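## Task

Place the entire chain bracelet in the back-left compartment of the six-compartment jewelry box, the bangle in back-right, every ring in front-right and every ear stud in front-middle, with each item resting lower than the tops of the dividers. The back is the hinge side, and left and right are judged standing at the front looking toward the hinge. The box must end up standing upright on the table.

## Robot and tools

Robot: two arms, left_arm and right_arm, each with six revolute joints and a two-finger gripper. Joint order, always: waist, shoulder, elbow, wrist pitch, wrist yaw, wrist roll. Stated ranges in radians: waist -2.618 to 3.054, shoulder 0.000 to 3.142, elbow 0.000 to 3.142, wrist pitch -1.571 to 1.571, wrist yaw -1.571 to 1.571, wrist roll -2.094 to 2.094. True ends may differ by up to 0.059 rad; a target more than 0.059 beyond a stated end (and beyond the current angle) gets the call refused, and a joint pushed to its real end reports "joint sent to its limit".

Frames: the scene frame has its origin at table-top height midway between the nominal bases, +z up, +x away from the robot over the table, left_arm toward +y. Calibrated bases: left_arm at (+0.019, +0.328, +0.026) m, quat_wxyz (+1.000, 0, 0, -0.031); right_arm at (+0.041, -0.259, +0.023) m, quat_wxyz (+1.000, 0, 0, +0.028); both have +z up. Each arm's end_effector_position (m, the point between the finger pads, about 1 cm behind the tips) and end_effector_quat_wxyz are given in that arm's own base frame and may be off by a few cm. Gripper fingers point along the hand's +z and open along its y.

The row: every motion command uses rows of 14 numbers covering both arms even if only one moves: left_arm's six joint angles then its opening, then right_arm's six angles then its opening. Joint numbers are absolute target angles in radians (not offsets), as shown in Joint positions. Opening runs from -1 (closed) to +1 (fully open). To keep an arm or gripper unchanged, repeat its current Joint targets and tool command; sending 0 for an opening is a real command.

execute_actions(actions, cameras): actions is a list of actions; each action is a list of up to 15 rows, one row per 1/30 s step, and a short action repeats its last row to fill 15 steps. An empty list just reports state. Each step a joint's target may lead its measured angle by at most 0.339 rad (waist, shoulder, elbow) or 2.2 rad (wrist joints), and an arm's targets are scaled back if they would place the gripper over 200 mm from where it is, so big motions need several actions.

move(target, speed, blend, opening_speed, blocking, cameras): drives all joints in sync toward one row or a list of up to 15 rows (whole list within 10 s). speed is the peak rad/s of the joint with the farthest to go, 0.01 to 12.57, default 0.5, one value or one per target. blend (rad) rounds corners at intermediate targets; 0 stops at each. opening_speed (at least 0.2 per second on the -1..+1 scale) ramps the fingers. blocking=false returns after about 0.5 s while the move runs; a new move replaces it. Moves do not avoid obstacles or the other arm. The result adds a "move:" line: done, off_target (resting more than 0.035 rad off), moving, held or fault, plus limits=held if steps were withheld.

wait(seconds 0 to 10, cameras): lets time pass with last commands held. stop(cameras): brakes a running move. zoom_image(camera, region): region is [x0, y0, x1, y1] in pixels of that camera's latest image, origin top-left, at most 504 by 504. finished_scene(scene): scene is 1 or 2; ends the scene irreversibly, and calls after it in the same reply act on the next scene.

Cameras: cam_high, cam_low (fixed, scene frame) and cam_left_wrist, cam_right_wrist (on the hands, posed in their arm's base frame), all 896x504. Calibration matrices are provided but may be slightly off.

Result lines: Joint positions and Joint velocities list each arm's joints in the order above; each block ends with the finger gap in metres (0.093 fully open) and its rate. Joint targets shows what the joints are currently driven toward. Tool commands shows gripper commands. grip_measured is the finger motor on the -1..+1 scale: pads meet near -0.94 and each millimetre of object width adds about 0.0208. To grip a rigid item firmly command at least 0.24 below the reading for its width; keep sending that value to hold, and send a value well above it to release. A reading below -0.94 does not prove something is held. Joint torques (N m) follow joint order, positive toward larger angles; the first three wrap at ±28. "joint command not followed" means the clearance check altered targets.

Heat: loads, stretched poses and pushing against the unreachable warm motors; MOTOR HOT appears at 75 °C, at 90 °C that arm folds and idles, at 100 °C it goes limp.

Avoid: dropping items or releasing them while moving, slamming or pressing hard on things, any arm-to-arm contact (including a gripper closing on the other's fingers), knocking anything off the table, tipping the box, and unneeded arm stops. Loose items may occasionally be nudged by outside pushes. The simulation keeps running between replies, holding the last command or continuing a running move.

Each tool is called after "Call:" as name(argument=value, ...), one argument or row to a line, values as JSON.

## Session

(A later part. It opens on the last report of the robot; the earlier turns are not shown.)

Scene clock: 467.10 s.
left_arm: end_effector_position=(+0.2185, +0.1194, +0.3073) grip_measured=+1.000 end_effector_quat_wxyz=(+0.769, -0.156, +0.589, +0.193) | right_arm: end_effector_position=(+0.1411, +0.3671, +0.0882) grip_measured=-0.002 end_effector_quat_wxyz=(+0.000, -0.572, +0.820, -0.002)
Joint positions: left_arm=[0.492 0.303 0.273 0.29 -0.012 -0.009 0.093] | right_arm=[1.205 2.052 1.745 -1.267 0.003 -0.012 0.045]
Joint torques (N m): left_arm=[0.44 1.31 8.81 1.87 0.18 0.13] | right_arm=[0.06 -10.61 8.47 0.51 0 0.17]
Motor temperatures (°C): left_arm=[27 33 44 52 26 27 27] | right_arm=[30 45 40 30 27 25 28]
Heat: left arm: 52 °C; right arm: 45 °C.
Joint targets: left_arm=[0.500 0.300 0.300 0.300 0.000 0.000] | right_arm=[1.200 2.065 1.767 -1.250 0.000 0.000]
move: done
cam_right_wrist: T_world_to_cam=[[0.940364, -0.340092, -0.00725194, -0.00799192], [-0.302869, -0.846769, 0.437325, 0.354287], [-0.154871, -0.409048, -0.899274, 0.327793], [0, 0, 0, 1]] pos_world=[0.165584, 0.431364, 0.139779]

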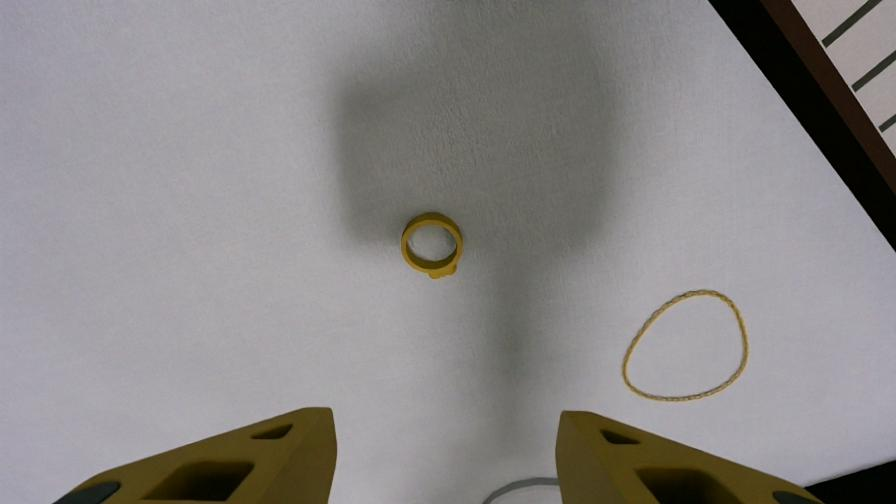

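Call:
move(
  target=[
    [0.5,0.3,0.3,0.3,0,0,1,1.213,2.12,1.61,-1.05,0,0,-0.15],
    [0.5,0.3,0.3,0.3,0,0,1,1.213,2.1705,1.5272,-0.918,0,0,-0.15],
  ],
  speed=0.4,
  cameras=["cam_right_wrist","cam_low"],
)

Call:
zoom_image(
  camera="cam_low",
  region=[380, 190, 500, 310],
)

Scene clock: 484.60 s.
left_arm: end_effector_position=(+0.2185, +0.1194, +0.3073) grip_measured=+1.000 end_effector_quat_wxyz=(+0.769, -0.156, +0.589, +0.193) | right_arm: end_effector_position=(+0.1415, +0.3717, -0.0002) grip_measured=-0.148 end_effector_quat_wxyz=(-0.003, -0.572, +0.820, -0.004)
Joint positions: left_arm=[0.492 0.303 0.273 0.29 -0.012 -0.009 0.093] | right_arm=[1.208 2.153 1.54 -0.968 0.002 -0.011 0.038]
Joint torques (N m): left_arm=[0.46 1.29 8.81 1.87 0.18 0.12] | right_arm=[0.92 -10.52 4.77 0.83 0.01 0.16]
Heat: left arm: 52 °C; right arm: 47 °C.
Joint targets: left_arm=[0.500 0.300 0.300 0.300 0.000 0.000] | right_arm=[1.213 2.171 1.527 -0.918 0.000 0.000]
move: off_target (right_arm); right_arm: the wrist pitch is farthest, 0.050 rad from its target
cam_right_wrist: T_world_to_cam=[[0.940985, -0.338352, -0.00809154, -0.00803712], [-0.299897, -0.844644, 0.443438, 0.395715], [-0.156873, -0.414842, -0.896268, 0.252643], [0, 0, 0, 1]] pos_world=[0.165869, 0.436326, 0.0508958]
Images, in order (width x height): cam_low 896x504, cam_right_wrist 896x504.

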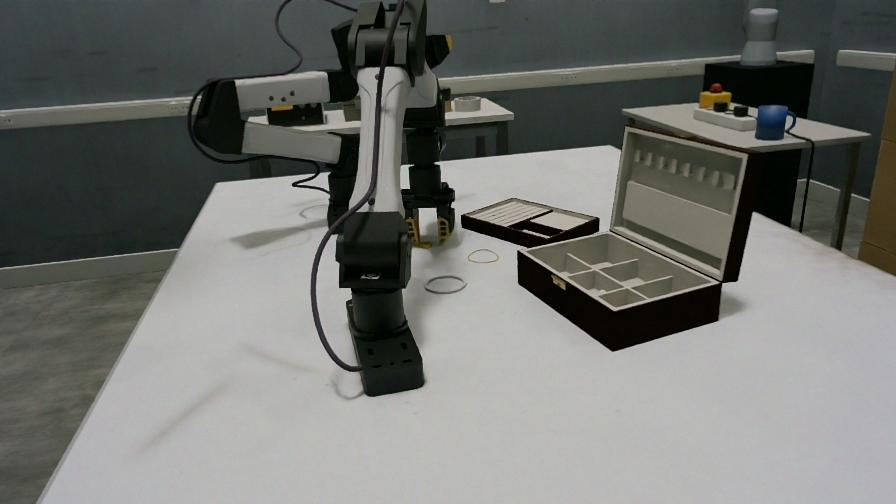

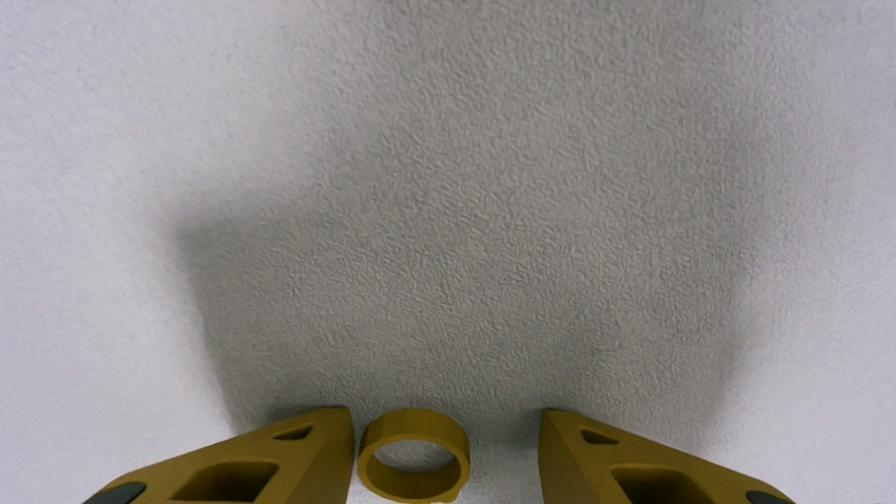

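Scaled by 4.200 (camera's finer frame: 1280x720).

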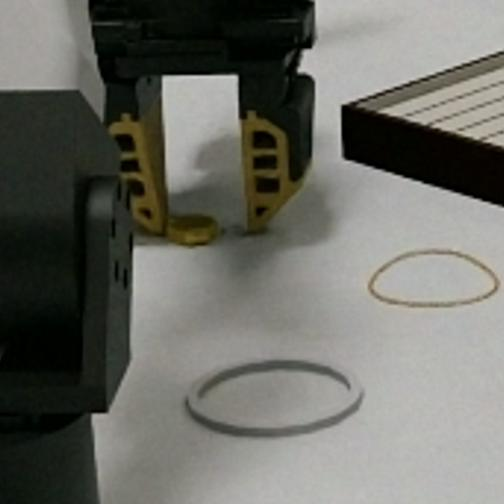

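Call:
move(
  target=[
    [0.5,0.3,0.3,0.3,0,0,1,1.226,2.15,1.55,-0.965,0,0,-0.15],
    [0.5,0.3,0.3,0.3,0,0,1,1.226,2.155,1.535,-0.955,0,0,-0.15],
  ],
  speed=0.3,
  cameras=["cam_right_wrist"],
)

Call:
move(
  target=[0.5,0.3,0.3,0.3,0,0,1,1.226,2.155,1.535,-0.955,0,0,-0.85],
  opening_speed=0.5,
  cameras=["cam_right_wrist"],
)

Scene clock: 492.87 s.
left_arm: end_effector_position=(+0.2185, +0.1194, +0.3073) grip_measured=+1.000 end_effector_quat_wxyz=(+0.769, -0.156, +0.589, +0.193) | right_arm: end_effector_position=(+0.1407, +0.3718, +0.0001) grip_measured=-0.148 end_effector_quat_wxyz=(-0.002, -0.574, +0.819, -0.007)
Joint positions: left_arm=[0.492 0.303 0.273 0.29 -0.012 -0.009 0.093] | right_arm=[1.213 2.153 1.541 -0.969 0.009 -0.011 0.038]
Joint torques (N m): left_arm=[0.46 1.29 8.81 1.87 0.18 0.13] | right_arm=[1.66 -11.99 5.39 0.47 -0.05 0.17]
Heat: left arm: 53 °C; right arm: 46 °C.
Joint targets: left_arm=[0.500 0.300 0.300 0.300 0.000 0.000] | right_arm=[1.226 2.155 1.535 -0.955 0.000 0.000]
move: done
cam_right_wrist: T_world_to_cam=[[0.942592, -0.333942, -0.00168368, -0.00921147], [-0.298473, -0.844717, 0.444259, 0.395408], [-0.149779, -0.418253, -0.895897, 0.25313], [0, 0, 0, 1]] pos_world=[0.164615, 0.436804, 0.0510989]

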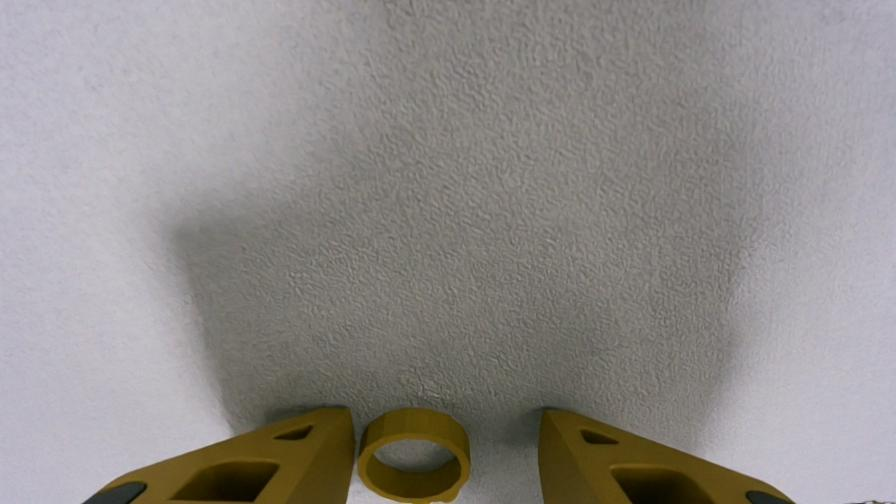

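Scene clock: 494.53 s.
left_arm: end_effector_position=(+0.2185, +0.1194, +0.3073) grip_measured=+1.000 end_effector_quat_wxyz=(+0.769, -0.156, +0.589, +0.193) | right_arm: end_effector_position=(+0.1360, +0.3736, +0.0001) grip_measured=-0.640 end_effector_quat_wxyz=(-0.004, -0.578, +0.816, -0.003)
Joint positions: left_arm=[0.492 0.303 0.273 0.29 -0.012 -0.009 0.093] | right_arm=[1.222 2.153 1.541 -0.969 0 -0.011 0.014]
Joint torques (N m): left_arm=[0.46 1.31 8.81 1.87 0.17 0.13] | right_arm=[0.85 -11.97 5.39 0.47 0.02 0.16]
Heat: left arm: 53 °C; right arm: 47 °C.
Joint targets: left_arm=[0.500 0.300 0.300 0.300 0.000 0.000] | right_arm=[1.226 2.155 1.535 -0.955 0.000 0.000]
move: done
cam_right_wrist: T_world_to_cam=[[0.94553, -0.325379, -0.0101126, -0.0077578], [-0.287298, -0.848671, 0.444092, 0.395427], [-0.153081, -0.416997, -0.895924, 0.253126], [0, 0, 0, 1]] pos_world=[0.159689, 0.438616, 0.0510974]

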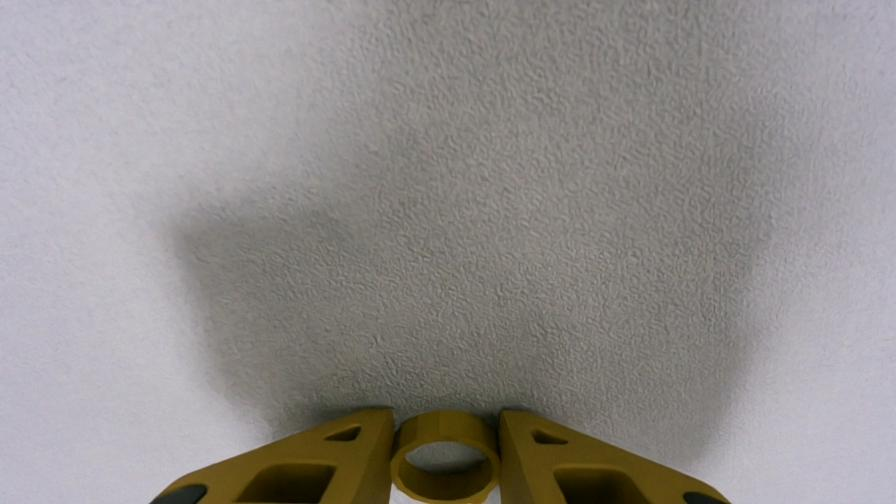

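Call:
move(
  target=[
    [0.5,0.3,0.3,0.3,0,0,1,1.226,2.0647,1.7673,-1.25,0,0,-0.85],
    [0.5,0.3,0.3,0.3,0,0,1,0.85,1.7656,1.4817,-1.287,0,0,-0.85],
    [0.5,0.3,0.3,0.3,0,0,1,-0.1,1.7656,1.4817,-1.287,0,-0.3,-0.85],
    [0.5,0.3,0.3,0.3,0,0,1,-0.142,1.8686,1.3295,-1.01,0,-0.32,-0.85],
  ],
  speed=0.8,
  blend=0.08,
  cameras=["cam_right_wrist","cam_low"],
)

Scene clock: 515.60 s.
left_arm: end_effector_position=(+0.2185, +0.1194, +0.3073) grip_measured=+1.000 end_effector_quat_wxyz=(+0.769, -0.156, +0.589, +0.193) | right_arm: end_effector_position=(+0.3353, -0.0465, +0.0505) grip_measured=-0.657 end_effector_quat_wxyz=(+0.000, -0.085, +0.996, -0.001)
Joint positions: left_arm=[0.492 0.303 0.273 0.29 -0.012 -0.009 0.093] | right_arm=[-0.137 1.866 1.331 -1.035 0.002 -0.308 0.014]
Joint torques (N m): left_arm=[0.46 1.31 8.81 1.87 0.18 0.13] | right_arm=[0.05 -9.47 5.94 0.6 -0.01 -0.08]
Heat: left arm: 53 °C; right arm: 48 °C.
Joint targets: left_arm=[0.500 0.300 0.300 0.300 0.000 0.000] | right_arm=[-0.142 1.869 1.330 -1.010 0.000 -0.320]
move: done
cam_right_wrist: T_world_to_cam=[[0.17649, -0.984267, -0.00835566, -0.105239], [-0.886145, -0.162579, 0.433953, 0.306862], [-0.428484, -0.069184, -0.900897, 0.262419], [0, 0, 0, 1]] pos_world=[0.40294, -0.035539, 0.10237]
Images, in order (width x height): cam_low 896x504, cam_right_wrist 896x504.

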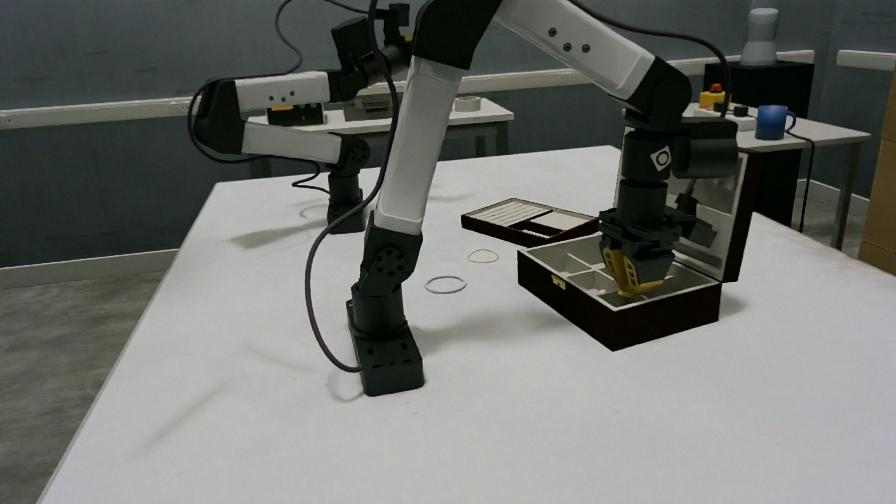

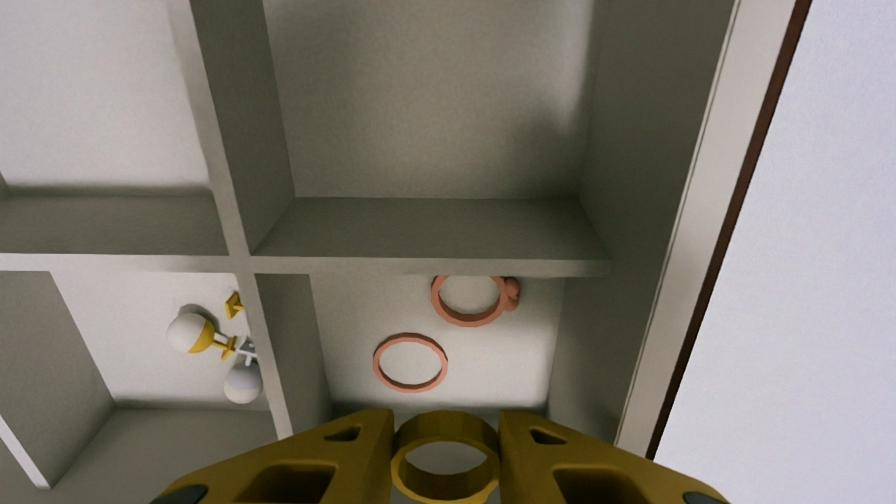

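Call:
move(
  target=[
    [0.5,0.3,0.3,0.3,0,0,1,-0.16,1.7995,1.2405,-1.0,0,-0.34,-0.85],
    [0.5,0.3,0.3,0.3,0,0,1,-0.16,1.8519,1.1531,-0.857,0,-0.34,-0.85],
  ],
  speed=0.3,
  cameras=["cam_right_wrist"],
)

Scene clock: 530.30 s.
left_arm: end_effector_position=(+0.2185, +0.1194, +0.3073) grip_measured=+1.000 end_effector_quat_wxyz=(+0.769, -0.156, +0.589, +0.193) | right_arm: end_effector_position=(+0.3117, -0.0469, +0.0187) grip_measured=-0.658 end_effector_quat_wxyz=(-0.004, -0.086, +0.996, +0.006)
Joint positions: left_arm=[0.492 0.303 0.273 0.29 -0.012 -0.009 0.093] | right_arm=[-0.155 1.837 1.159 -0.903 -0.01 -0.328 0.014]
Joint torques (N m): left_arm=[0.46 1.31 8.81 1.87 0.18 0.13] | right_arm=[0.03 -7.69 5.26 0.8 0.1 -0.07]
Heat: left arm: 53 °C; right arm: 47 °C.
Joint targets: left_arm=[0.500 0.300 0.300 0.300 0.000 0.000] | right_arm=[-0.160 1.852 1.153 -0.857 0.000 -0.340]
move: off_target (right_arm); right_arm: the wrist pitch is farthest, 0.046 rad from its target
cam_right_wrist: T_world_to_cam=[[0.178554, -0.983645, -0.0237003, -0.102036], [-0.881131, -0.170572, 0.441037, 0.297635], [-0.437866, -0.0578657, -0.897176, 0.227017], [0, 0, 0, 1]] pos_world=[0.379877, -0.036462, 0.0699884]

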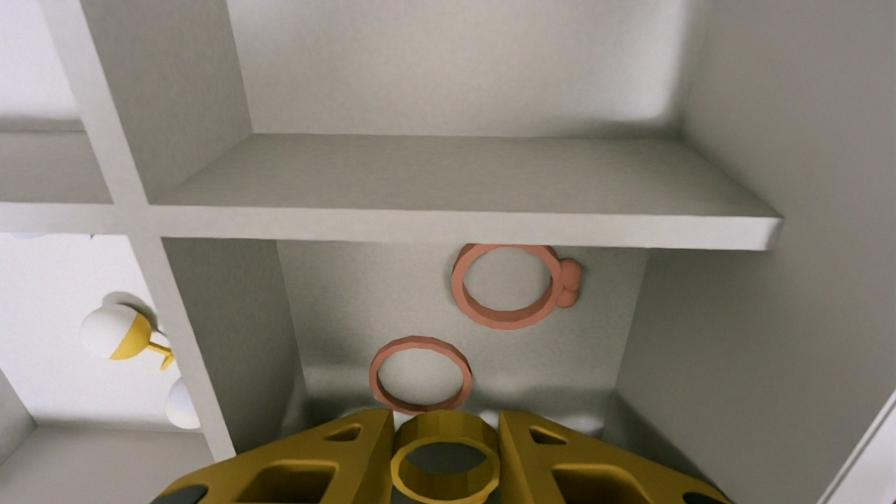

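Call:
move(
  target=[0.5,0.3,0.3,0.3,0,0,1,-0.16,1.8771,1.1241,-0.81,0,-0.34,-0.85],
  speed=0.15,
  cameras=["cam_right_wrist"],
)

Scene clock: 537.53 s.
left_arm: end_effector_position=(+0.2185, +0.1194, +0.3073) grip_measured=+1.000 end_effector_quat_wxyz=(+0.769, -0.156, +0.589, +0.193) | right_arm: end_effector_position=(+0.3123, -0.0464, +0.0111) grip_measured=-0.658 end_effector_quat_wxyz=(-0.003, -0.087, +0.996, +0.008)
Joint positions: left_arm=[0.492 0.303 0.273 0.29 -0.012 -0.009 0.093] | right_arm=[-0.155 1.85 1.142 -0.871 -0.014 -0.328 0.014]
Joint torques (N m): left_arm=[0.44 1.29 8.83 1.87 0.18 0.13] | right_arm=[0.03 -6.54 4.05 0.96 0.14 -0.07]
Heat: left arm: 53 °C; right arm: 46 °C.
Joint targets: left_arm=[0.500 0.300 0.300 0.300 0.000 0.000] | right_arm=[-0.160 1.877 1.124 -0.810 0.000 -0.340]
move: off_target (right_arm); right_arm: the wrist pitch is farthest, 0.061 rad from its target
cam_right_wrist: T_world_to_cam=[[0.178951, -0.983513, -0.0260438, -0.101992], [-0.882433, -0.172153, 0.437807, 0.302054], [-0.435072, -0.055364, -0.898692, 0.219738], [0, 0, 0, 1]] pos_world=[0.380396, -0.0361451, 0.0625796]

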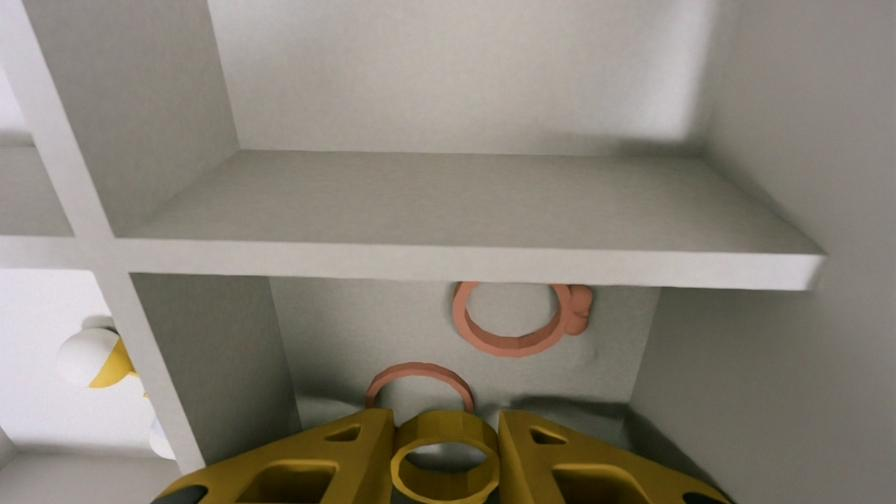

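Close to floor. Release.

Call:
move(
  target=[0.5,0.3,0.3,0.3,0,0,1,-0.157,1.85,1.142,-0.86,0,-0.33,-0.5],
  opening_speed=0.3,
  cameras=[],
)

Call:
move(
  target=[
    [0.5,0.3,0.3,0.3,0,0,1,-0.157,1.8,1.2405,-1.0,0,-0.34,-0.5],
    [0.5,0.3,0.3,0.3,0,0,1,-0.157,1.72,1.52,-1.36,0,-0.34,-0.5],
  ],
  speed=0.3,
  cameras=["cam_right_wrist"],
)

Scene clock: 548.97 s.
left_arm: end_effector_position=(+0.2185, +0.1194, +0.3073) grip_measured=+1.000 end_effector_quat_wxyz=(+0.769, -0.156, +0.589, +0.193) | right_arm: end_effector_position=(+0.3120, -0.0460, +0.0113) grip_measured=-0.500 end_effector_quat_wxyz=(-0.003, -0.087, +0.996, +0.009)
Joint positions: left_arm=[0.492 0.303 0.273 0.29 -0.012 -0.009 0.093] | right_arm=[-0.155 1.849 1.142 -0.873 -0.015 -0.328 0.021]
Joint torques (N m): left_arm=[0.46 1.31 8.83 1.87 0.18 0.13] | right_arm=[0.27 -9.03 5.76 0.45 0.15 0.03]
Heat: left arm: 53 °C; right arm: 45 °C.
Joint targets: left_arm=[0.500 0.300 0.300 0.300 0.000 0.000] | right_arm=[-0.157 1.850 1.142 -0.860 0.000 -0.330]
move: done

Scene clock: 551.37 s.
left_arm: end_effector_position=(+0.2185, +0.1194, +0.3073) grip_measured=+1.000 end_effector_quat_wxyz=(+0.769, -0.156, +0.589, +0.193) | right_arm: end_effector_position=(+0.3101, -0.0470, +0.1299) grip_measured=-0.499 end_effector_quat_wxyz=(-0.008, -0.087, +0.996, +0.006)
Joint positions: left_arm=[0.492 0.303 0.273 0.29 -0.012 -0.009 0.093] | right_arm=[-0.155 1.745 1.5 -1.344 -0.008 -0.328 0.021]
Joint torques (N m): left_arm=[0.46 1.31 8.83 1.87 0.18 0.13] | right_arm=[0.27 -11.15 8.25 0.16 0.08 -0.07]
Heat: left arm: 53 °C; right arm: 46 °C.
Joint targets: left_arm=[0.500 0.300 0.300 0.300 0.000 0.000] | right_arm=[-0.157 1.720 1.520 -1.360 0.000 -0.340]
move: done
cam_right_wrist: T_world_to_cam=[[0.179179, -0.983538, -0.0234039, -0.0995075], [-0.877789, -0.170566, 0.447655, 0.245378], [-0.444277, -0.0596665, -0.8939, 0.327531], [0, 0, 0, 1]] pos_world=[0.378735, -0.0364737, 0.180607]

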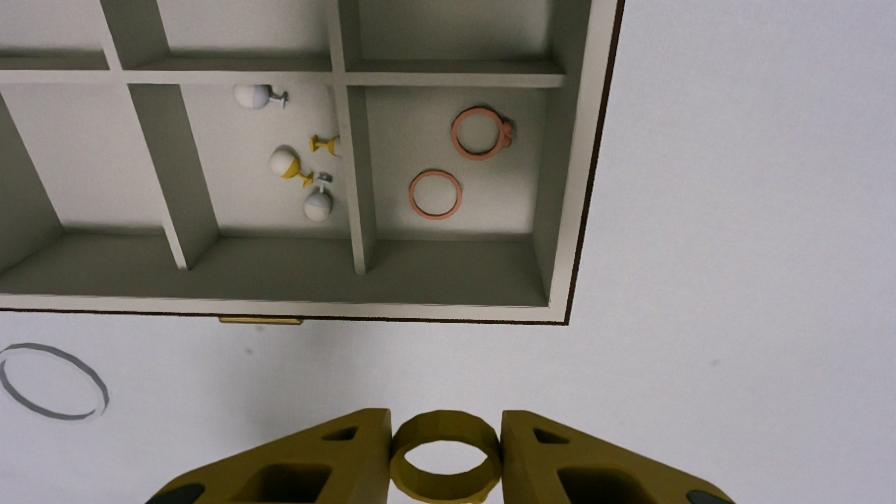

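Call:
move(
  target=[
    [0.5,0.3,0.3,0.3,0,0,1,-0.158,1.7995,1.2405,-1.0,0,-0.34,-0.5],
    [0.5,0.3,0.3,0.3,0,0,1,-0.158,1.8771,1.1241,-0.81,0,-0.34,-0.5],
  ],
  speed=0.25,
  cameras=[],
)

Call:
move(
  target=[0.5,0.3,0.3,0.3,0,0,1,-0.157,1.85,1.142,-0.86,0,-0.33,-0.25],
  opening_speed=0.3,
  cameras=["cam_right_wrist"],
)

Call:
move(
  target=[
    [0.5,0.3,0.3,0.3,0,0,1,-0.157,1.8,1.2405,-1.0,0,-0.34,-0.25],
    [0.5,0.3,0.3,0.3,0,0,1,-0.157,1.72,1.52,-1.36,0,-0.34,-0.25],
  ],
  speed=0.3,
  cameras=["cam_right_wrist"],
)

Scene clock: 563.17 s.
left_arm: end_effector_position=(+0.2185, +0.1194, +0.3073) grip_measured=+1.000 end_effector_quat_wxyz=(+0.769, -0.156, +0.589, +0.193) | right_arm: end_effector_position=(+0.3111, -0.0459, +0.0116) grip_measured=-0.499 end_effector_quat_wxyz=(-0.006, -0.087, +0.996, +0.009)
Joint positions: left_arm=[0.492 0.303 0.273 0.29 -0.012 -0.009 0.093] | right_arm=[-0.154 1.851 1.145 -0.881 -0.014 -0.329 0.021]
Joint torques (N m): left_arm=[0.46 1.29 8.83 1.87 0.18 0.13] | right_arm=[0.16 -6.64 3.71 1.05 0.14 -0.07]
Heat: left arm: 53 °C; right arm: 48 °C.
Joint targets: left_arm=[0.500 0.300 0.300 0.300 0.000 0.000] | right_arm=[-0.158 1.877 1.124 -0.810 0.000 -0.340]
move: off_target (right_arm); right_arm: the wrist pitch is farthest, 0.071 rad from its target

Scene clock: 564.20 s.
left_arm: end_effector_position=(+0.2185, +0.1194, +0.3073) grip_measured=+1.000 end_effector_quat_wxyz=(+0.769, -0.156, +0.589, +0.193) | right_arm: end_effector_position=(+0.3109, -0.0438, +0.0126) grip_measured=-0.268 end_effector_quat_wxyz=(-0.005, -0.087, +0.996, +0.015)
Joint positions: left_arm=[0.492 0.303 0.273 0.29 -0.012 -0.009 0.093] | right_arm=[-0.154 1.848 1.145 -0.885 -0.026 -0.329 0.032]
Joint torques (N m): left_arm=[0.44 1.29 8.81 1.87 0.18 0.13] | right_arm=[0.25 -8.91 5.42 0.56 0.25 0.04]
Heat: left arm: 53 °C; right arm: 48 °C.
Joint targets: left_arm=[0.500 0.300 0.300 0.300 0.000 0.000] | right_arm=[-0.157 1.850 1.142 -0.860 0.000 -0.330]
move: done
cam_right_wrist: T_world_to_cam=[[0.180069, -0.982817, -0.0405651, -0.0992845], [-0.879623, -0.179346, 0.440566, 0.299377], [-0.440271, -0.0436502, -0.896803, 0.222692], [0, 0, 0, 1]] pos_world=[0.379261, -0.0341659, 0.0637882]

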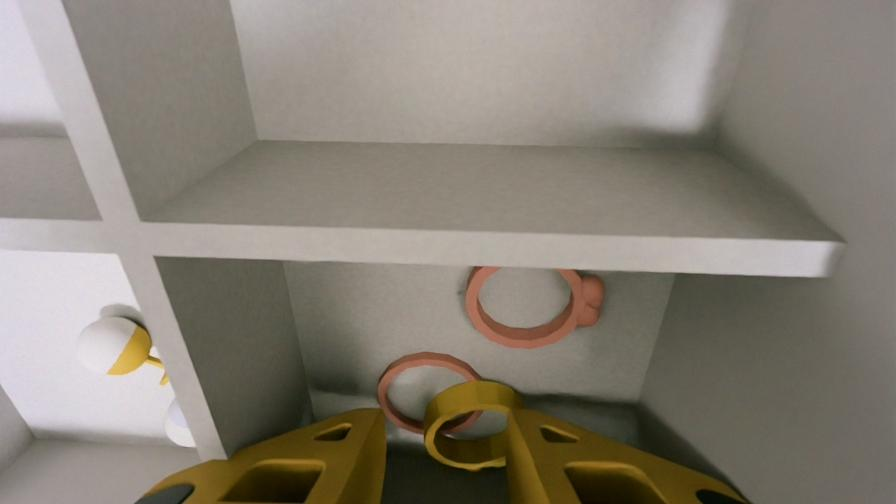

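Scene clock: 566.60 s.
left_arm: end_effector_position=(+0.2185, +0.1194, +0.3073) grip_measured=+1.000 end_effector_quat_wxyz=(+0.769, -0.156, +0.589, +0.193) | right_arm: end_effector_position=(+0.3101, -0.0470, +0.1300) grip_measured=-0.252 end_effector_quat_wxyz=(-0.008, -0.088, +0.996, +0.006)
Joint positions: left_arm=[0.492 0.303 0.273 0.29 -0.012 -0.009 0.093] | right_arm=[-0.155 1.745 1.5 -1.344 -0.008 -0.33 0.033]
Joint torques (N m): left_arm=[0.47 1.31 8.81 1.87 0.17 0.13] | right_arm=[0.27 -11.12 8.23 0.13 0.08 -0.05]
Heat: left arm: 53 °C; right arm: 48 °C.
Joint targets: left_arm=[0.500 0.300 0.300 0.300 0.000 0.000] | right_arm=[-0.157 1.720 1.520 -1.360 0.000 -0.340]
move: done
cam_right_wrist: T_world_to_cam=[[0.180663, -0.983269, -0.0233058, -0.099963], [-0.877697, -0.171868, 0.447336, 0.245241], [-0.443857, -0.0603614, -0.894062, 0.327427], [0, 0, 0, 1]] pos_world=[0.378637, -0.0363776, 0.180706]

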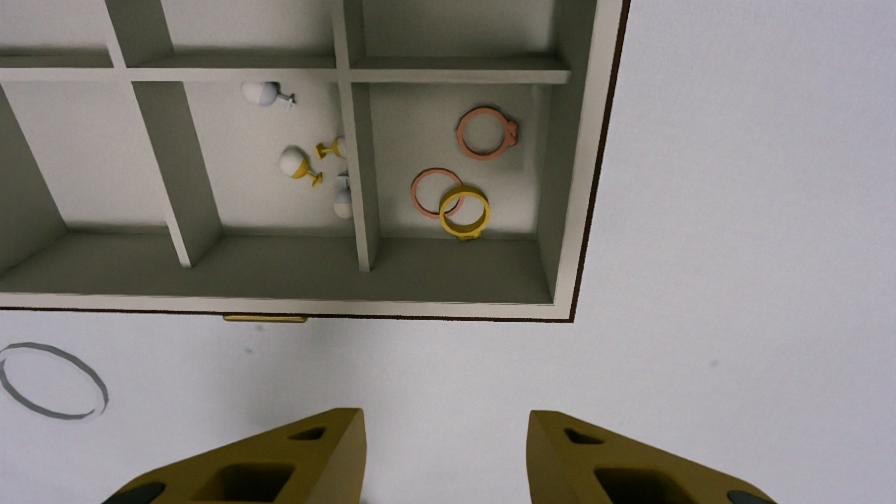

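Call:
move(
  target=[
    [0.5,0.3,0.3,0.3,0,0,1,0.98,1.4419,1.0273,-1.146,0,0,-0.5],
  ],
  speed=0.8,
  cameras=["cam_right_wrist"],
)

Scene clock: 595.17 s.
left_arm: end_effector_position=(+0.2185, +0.1194, +0.3073) grip_measured=+1.000 end_effector_quat_wxyz=(+0.769, -0.156, +0.589, +0.193) | right_arm: end_effector_position=(+0.1307, +0.1937, +0.0862) grip_measured=-0.498 end_effector_quat_wxyz=(-0.011, -0.475, +0.880, -0.005)
Joint positions: left_arm=[0.492 0.303 0.273 0.29 -0.012 -0.009 0.093] | right_arm=[0.977 1.464 1.034 -1.166 -0.001 -0.013 0.021]
Joint torques (N m): left_arm=[0.46 1.29 8.81 1.87 0.18 0.13] | right_arm=[0.76 -7.8 5.59 0.47 0.03 0.21]
Motor temperatures (°C): left_arm=[26 32 46 53 26 27 27] | right_arm=[30 52 43 29 27 25 28]
Heat: left arm: 53 °C; right arm: 52 °C.
Joint targets: left_arm=[0.500 0.300 0.300 0.300 0.000 0.000] | right_arm=[0.980 1.442 1.027 -1.146 0.000 0.000]
move: done
cam_right_wrist: T_world_to_cam=[[0.839327, -0.543505, -0.0114785, -0.0040611], [-0.479255, -0.749743, 0.456289, 0.207866], [-0.256601, -0.377474, -0.889758, 0.259762], [0, 0, 0, 1]] pos_world=[0.169685, 0.251693, 0.136232]

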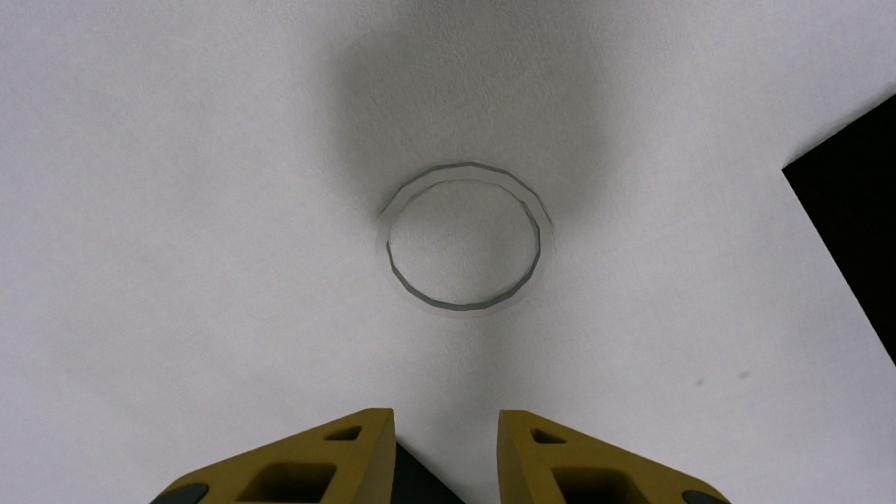

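Call:
move(
  target=[
    [0.5,0.3,0.3,0.3,0,0,1,1.083,1.5312,0.8582,-0.888,0,0,-0.5],
  ],
  speed=0.6,
  cameras=["cam_right_wrist"],
)

Scene clock: 609.77 s.
left_arm: end_effector_position=(+0.2185, +0.1194, +0.3073) grip_measured=+1.000 end_effector_quat_wxyz=(+0.769, -0.156, +0.589, +0.193) | right_arm: end_effector_position=(+0.1123, +0.2094, +0.0313) grip_measured=-0.498 end_effector_quat_wxyz=(-0.001, -0.518, +0.855, +0.000)
Joint positions: left_arm=[0.492 0.303 0.273 0.29 -0.012 -0.009 0.093] | right_arm=[1.078 1.525 0.862 -0.91 0 -0.012 0.021]
Joint torques (N m): left_arm=[0.44 1.31 8.81 1.87 0.18 0.13] | right_arm=[0.87 -5.37 5.46 0.57 0.03 0.17]
Heat: left arm: 54 °C; right arm: 49 °C.
Joint targets: left_arm=[0.500 0.300 0.300 0.300 0.000 0.000] | right_arm=[1.083 1.531 0.858 -0.888 0.000 0.000]
move: done
cam_right_wrist: T_world_to_cam=[[0.889682, -0.456465, -0.0102904, -0.00476019], [-0.406778, -0.802672, 0.436176, 0.239333], [-0.207359, -0.383872, -0.899802, 0.208286], [0, 0, 0, 1]] pos_world=[0.144781, 0.269889, 0.0829757]

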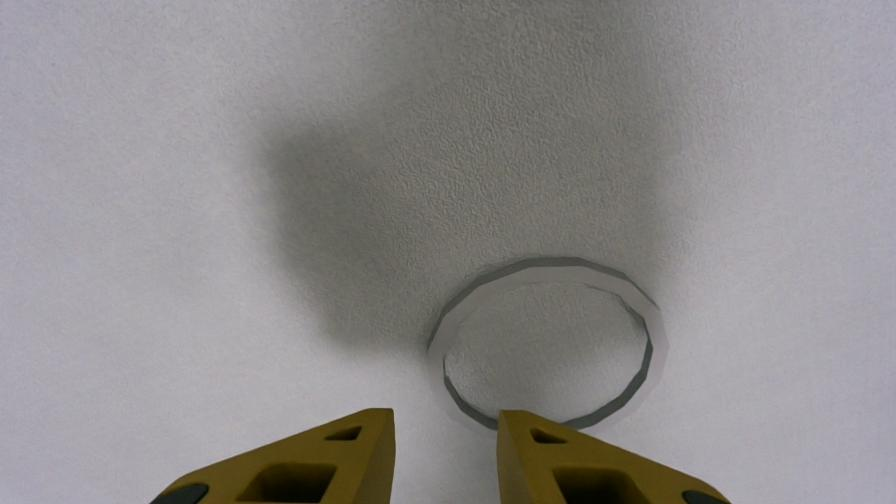

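Call:
move(
  target=[
    [0.5,0.3,0.3,0.3,0,0,1,1.093,1.5312,0.8582,-0.888,0,0,-0.5],
    [0.5,0.3,0.3,0.3,0,0,1,1.093,1.5923,0.7638,-0.73,0,0,-0.5],
  ],
  speed=0.3,
  cameras=["cam_right_wrist","cam_low"],
)

Call:
zoom_image(
  camera="cam_low",
  region=[380, 220, 500, 320],
)

Scene clock: 621.10 s.
left_arm: end_effector_position=(+0.2185, +0.1194, +0.3073) grip_measured=+1.000 end_effector_quat_wxyz=(+0.769, -0.156, +0.589, +0.193) | right_arm: end_effector_position=(+0.1098, +0.2088, -0.0020) grip_measured=-0.498 end_effector_quat_wxyz=(+0.001, -0.522, +0.853, +0.001)
Joint positions: left_arm=[0.492 0.303 0.273 0.29 -0.012 -0.009 0.093] | right_arm=[1.087 1.584 0.769 -0.753 0 -0.012 0.021]
Joint torques (N m): left_arm=[0.46 1.28 8.81 1.87 0.18 0.13] | right_arm=[1.02 -5.29 4.92 0.59 0.02 0.17]
Motor temperatures (°C): left_arm=[26 32 46 54 26 27 27] | right_arm=[30 47 41 29 27 25 28]
Heat: left arm: 54 °C; right arm: 47 °C.
Joint targets: left_arm=[0.500 0.300 0.300 0.300 0.000 0.000] | right_arm=[1.093 1.592 0.764 -0.730 0.000 0.000]
move: done
cam_right_wrist: T_world_to_cam=[[0.893498, -0.448951, -0.0102502, -0.00506803], [-0.40094, -0.807811, 0.432075, 0.252817], [-0.202261, -0.381948, -0.90178, 0.176598], [0, 0, 0, 1]] pos_world=[0.141612, 0.269405, 0.0499647]
Images, in order (width x height): cam_low 896x504, cam_right_wrist 896x504.

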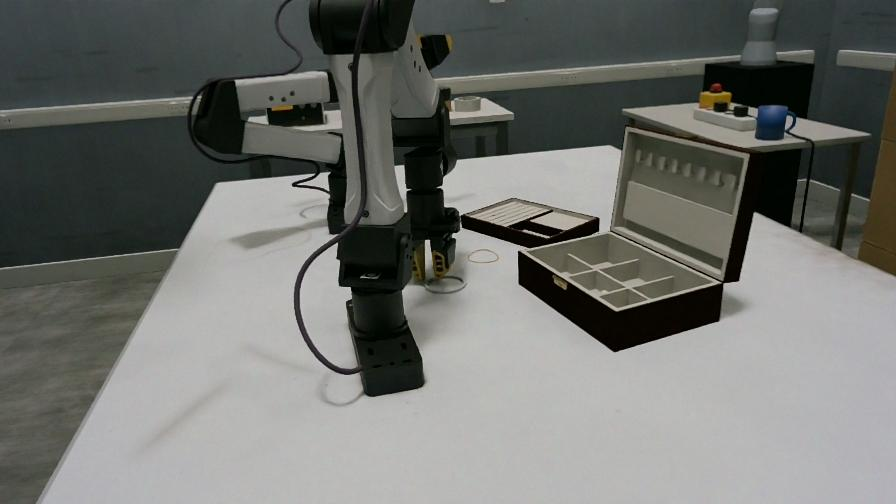

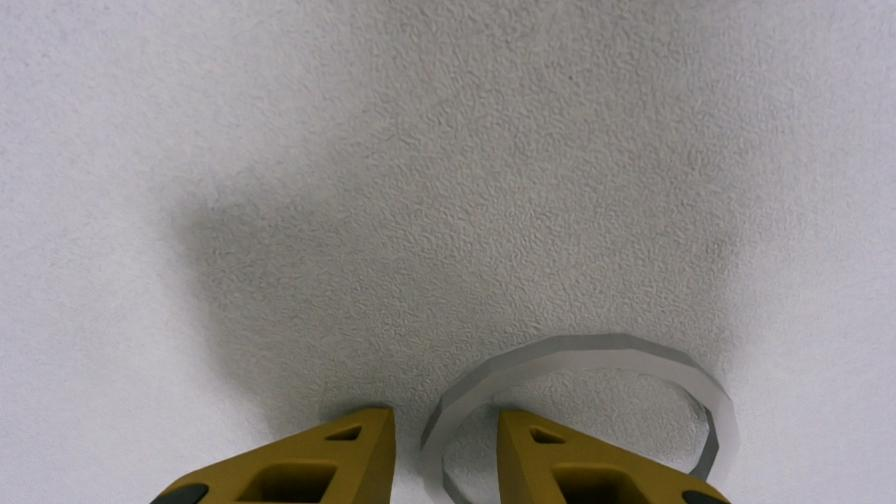

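Scaled by 4.200 (camera's finer frame: 1280x720).

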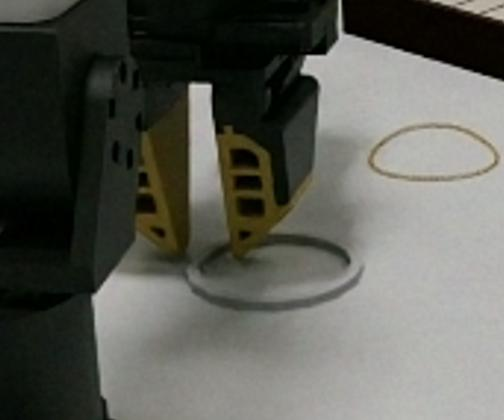

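Call:
move(
  target=[0.5,0.3,0.3,0.3,0,0,1,1.093,1.5923,0.7638,-0.73,0,0,-1],
  opening_speed=0.4,
  cameras=[],
)

Call:
move(
  target=[0.5,0.3,0.3,0.3,0,0,1,1.093,1.48,1.1,-1.19,0,0,-1],
  speed=0.5,
  cameras=["cam_right_wrist","cam_low"],
)

Scene clock: 632.00 s.
left_arm: end_effector_position=(+0.2185, +0.1194, +0.3073) grip_measured=+1.000 end_effector_quat_wxyz=(+0.769, -0.156, +0.589, +0.193) | right_arm: end_effector_position=(+0.1100, +0.2092, -0.0020) grip_measured=-0.968 end_effector_quat_wxyz=(+0.002, -0.522, +0.853, +0.001)
Joint positions: left_arm=[0.492 0.303 0.273 0.29 -0.012 -0.009 0.093] | right_arm=[1.087 1.584 0.769 -0.751 0 -0.012 0]
Joint torques (N m): left_arm=[0.46 1.29 8.81 1.87 0.17 0.13] | right_arm=[1.01 -5.3 4.94 0.58 0.03 0.17]
Heat: left arm: 54 °C; right arm: 45 °C.
Joint targets: left_arm=[0.500 0.300 0.300 0.300 0.000 0.000] | right_arm=[1.093 1.592 0.764 -0.730 0.000 0.000]
move: done

Scene clock: 633.67 s.
left_arm: end_effector_position=(+0.2185, +0.1194, +0.3073) grip_measured=+1.000 end_effector_quat_wxyz=(+0.769, -0.156, +0.589, +0.193) | right_arm: end_effector_position=(+0.1136, +0.2162, +0.0902) grip_measured=-0.968 end_effector_quat_wxyz=(-0.009, -0.522, +0.853, -0.005)
Joint positions: left_arm=[0.492 0.303 0.273 0.29 -0.012 -0.009 0.093] | right_arm=[1.087 1.498 1.081 -1.174 0 -0.012 0]
Joint torques (N m): left_arm=[0.47 1.29 8.81 1.87 0.18 0.13] | right_arm=[1.01 -7.77 8.03 0.14 0.03 0.17]
Heat: left arm: 54 °C; right arm: 45 °C.
Joint targets: left_arm=[0.500 0.300 0.300 0.300 0.000 0.000] | right_arm=[1.093 1.480 1.100 -1.190 0.000 0.000]
move: done
cam_right_wrist: T_world_to_cam=[[0.893423, -0.44909, -0.0106424, -0.00423785], [-0.396175, -0.79888, 0.452589, 0.216177], [-0.211755, -0.400137, -0.891656, 0.267374], [0, 0, 0, 1]] pos_world=[0.146048, 0.277783, 0.140521]
Images, in order (width x height): cam_low 896x504, cam_right_wrist 896x504.

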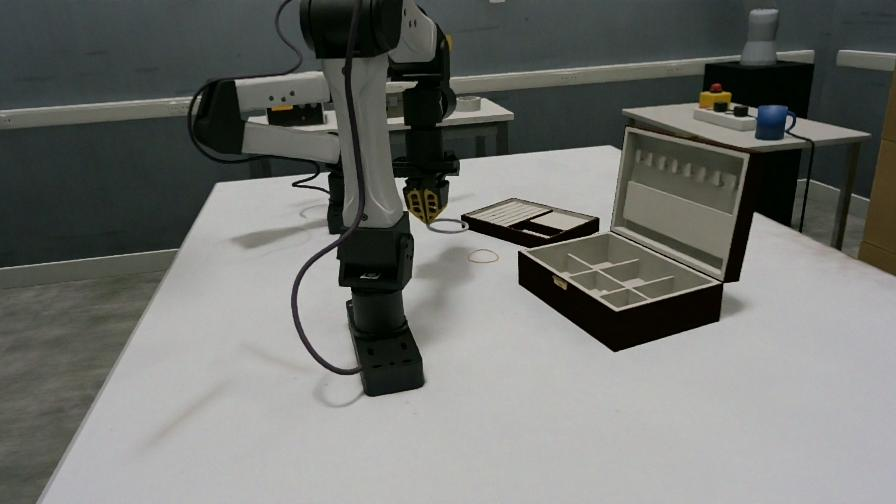

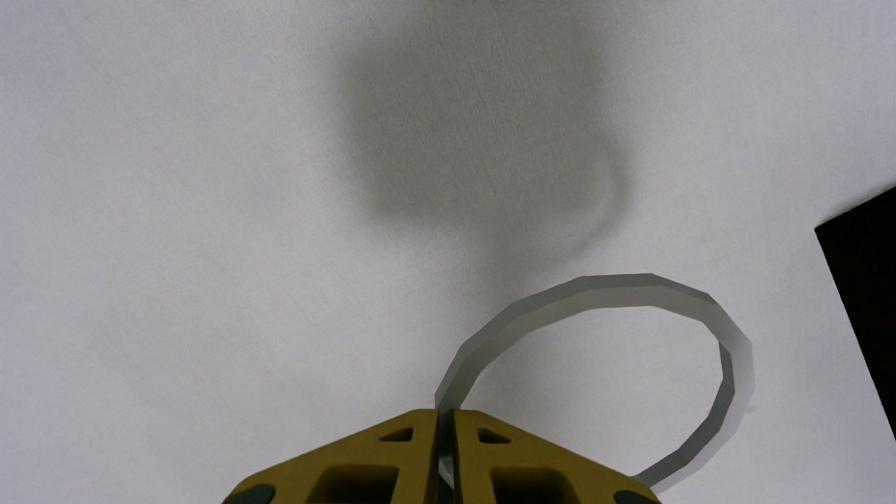

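Call:
move(
  target=[
    [0.5,0.3,0.3,0.3,0,0,1,0.6,1.73,1.5,-1.34,0,-1.0,-1],
    [0.5,0.3,0.3,0.3,0,0,1,-0.1,1.73,1.5,-1.34,0,-2.05,-1],
    [0.5,0.3,0.3,0.3,0,0,1,-0.123,2.0433,1.8547,-1.37,0,-2.05,-1],
  ],
  speed=0.7,
  blend=0.08,
)

Scene clock: 666.03 s.
left_arm: end_effector_position=(+0.2185, +0.1194, +0.3073) grip_measured=+1.000 end_effector_quat_wxyz=(+0.769, -0.156, +0.589, +0.193) | right_arm: end_effector_position=(+0.3917, -0.0465, +0.1166) grip_measured=-0.968 end_effector_quat_wxyz=(-0.004, +0.818, -0.576, +0.008)
Joint positions: left_arm=[0.492 0.303 0.273 0.29 -0.012 -0.009 0.093] | right_arm=[-0.118 2.035 1.832 -1.351 0 -2.032 0]
Joint torques (N m): left_arm=[0.46 1.29 8.81 1.87 0.18 0.12] | right_arm=[0.05 -10.78 8.53 0.11 -0.04 -0.11]
Heat: left arm: 54 °C; right arm: 45 °C.
Joint targets: left_arm=[0.500 0.300 0.300 0.300 0.000 0.000] | right_arm=[-0.123 2.043 1.855 -1.370 0.000 -2.050]
move: done
cam_left_wrist: T_world_to_cam=[[0.478471, -0.877776, 0.0239824, -0.00697021], [-0.108421, -0.0861582, -0.990364, 0.380365], [0.871384, 0.47126, -0.136393, -0.123944], [0, 0, 0, 1]] pos_world=[0.152577, 0.0850629, 0.359962]
cam_right_wrist: T_world_to_cam=[[0.939266, 0.343154, 0.0049844, -0.353255], [0.305743, -0.843287, 0.442028, -0.171176], [0.155887, -0.413657, -0.896988, 0.100747], [0, 0, 0, 1]] pos_world=[0.368431, 0.0185449, 0.167794]

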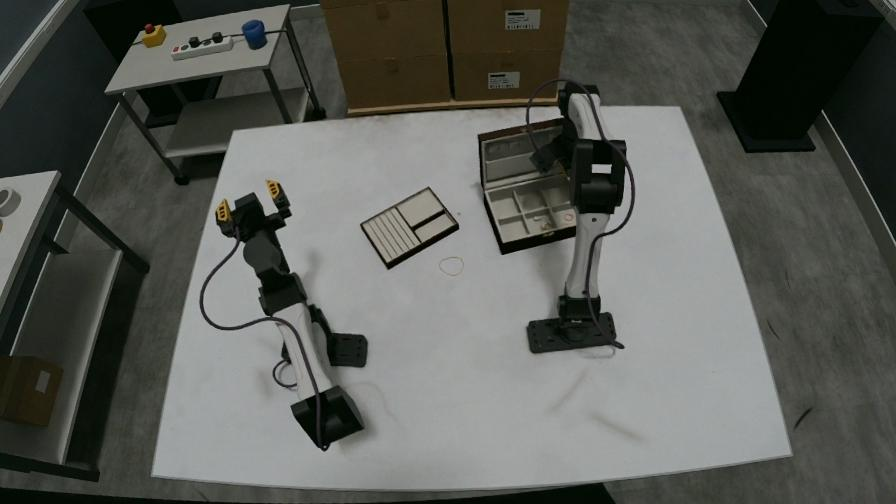

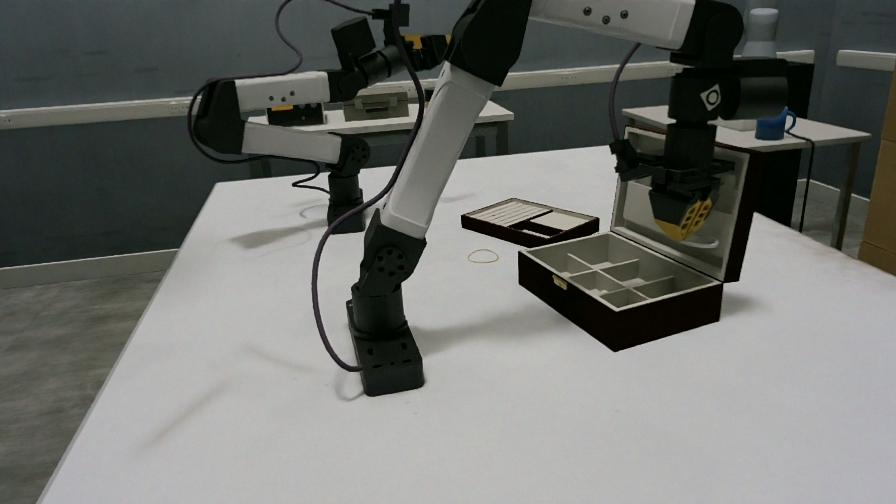

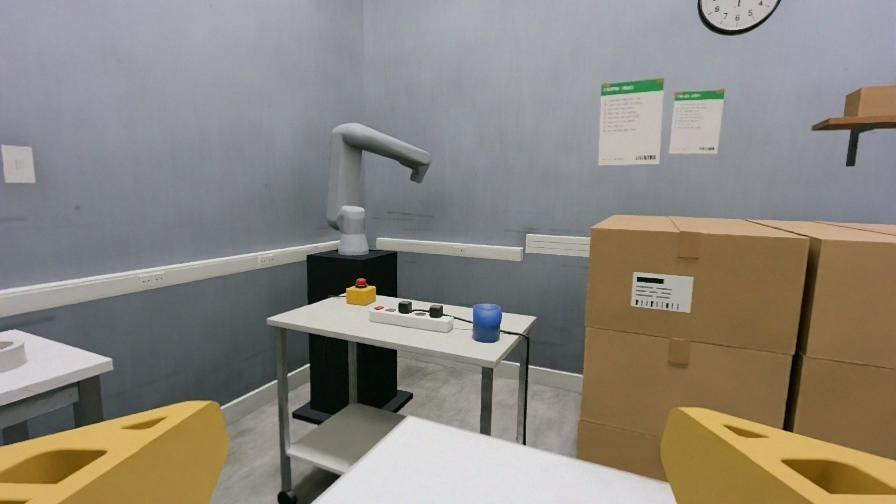

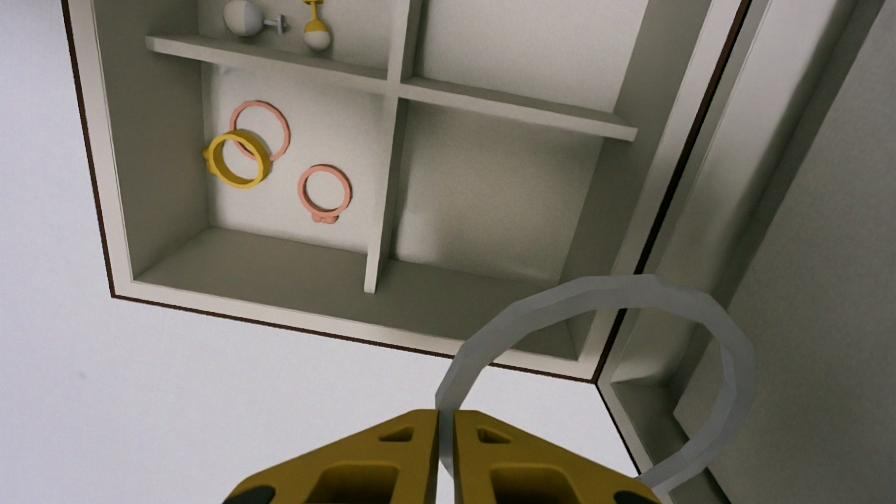

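Call:
move(
  target=[
    [0.5,0.3,0.3,0.3,0,0,1,-0.118,2.0357,1.6044,-1.12,0,-2.05,-1],
  ],
  speed=0.3,
  cameras=["cam_right_wrist","cam_low"],
)

Scene clock: 679.03 s.
left_arm: end_effector_position=(+0.2185, +0.1194, +0.3073) grip_measured=+1.000 end_effector_quat_wxyz=(+0.769, -0.156, +0.589, +0.193) | right_arm: end_effector_position=(+0.4015, -0.0477, +0.0714) grip_measured=-0.968 end_effector_quat_wxyz=(-0.019, +0.817, -0.575, +0.036)
Joint positions: left_arm=[0.492 0.303 0.273 0.29 -0.012 -0.009 0.093] | right_arm=[-0.118 2.023 1.632 -1.099 0.001 -2.034 0]
Joint torques (N m): left_arm=[0.46 1.29 8.81 1.87 0.18 0.13] | right_arm=[0.49 -10.39 3.71 0.2 -0.04 -0.1]
Heat: left arm: 54 °C; right arm: 46 °C.
Joint targets: left_arm=[0.500 0.300 0.300 0.300 0.000 0.000] | right_arm=[-0.118 2.036 1.604 -1.120 0.000 -2.050]
move: done
cam_right_wrist: T_world_to_cam=[[0.936665, 0.34484, 0.0611974, -0.364734], [0.278456, -0.839238, 0.467057, -0.145844], [0.212419, -0.420435, -0.882107, 0.0340663], [0, 0, 0, 1]] pos_world=[0.375009, 0.0176994, 0.120489]
Images, in order (width x height): cam_low 896x504, cam_right_wrist 896x504.

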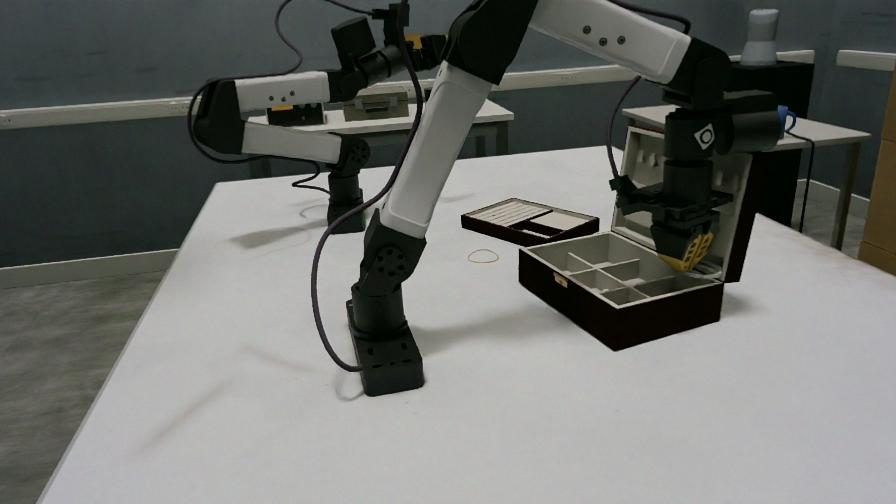

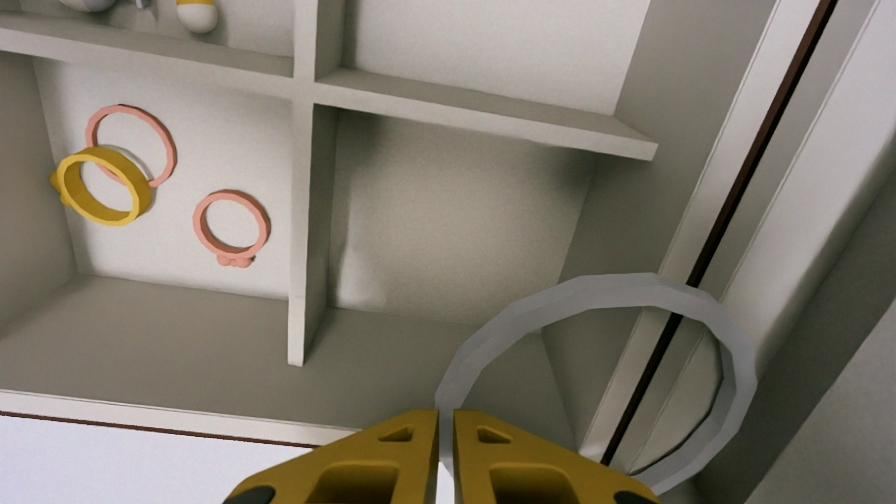

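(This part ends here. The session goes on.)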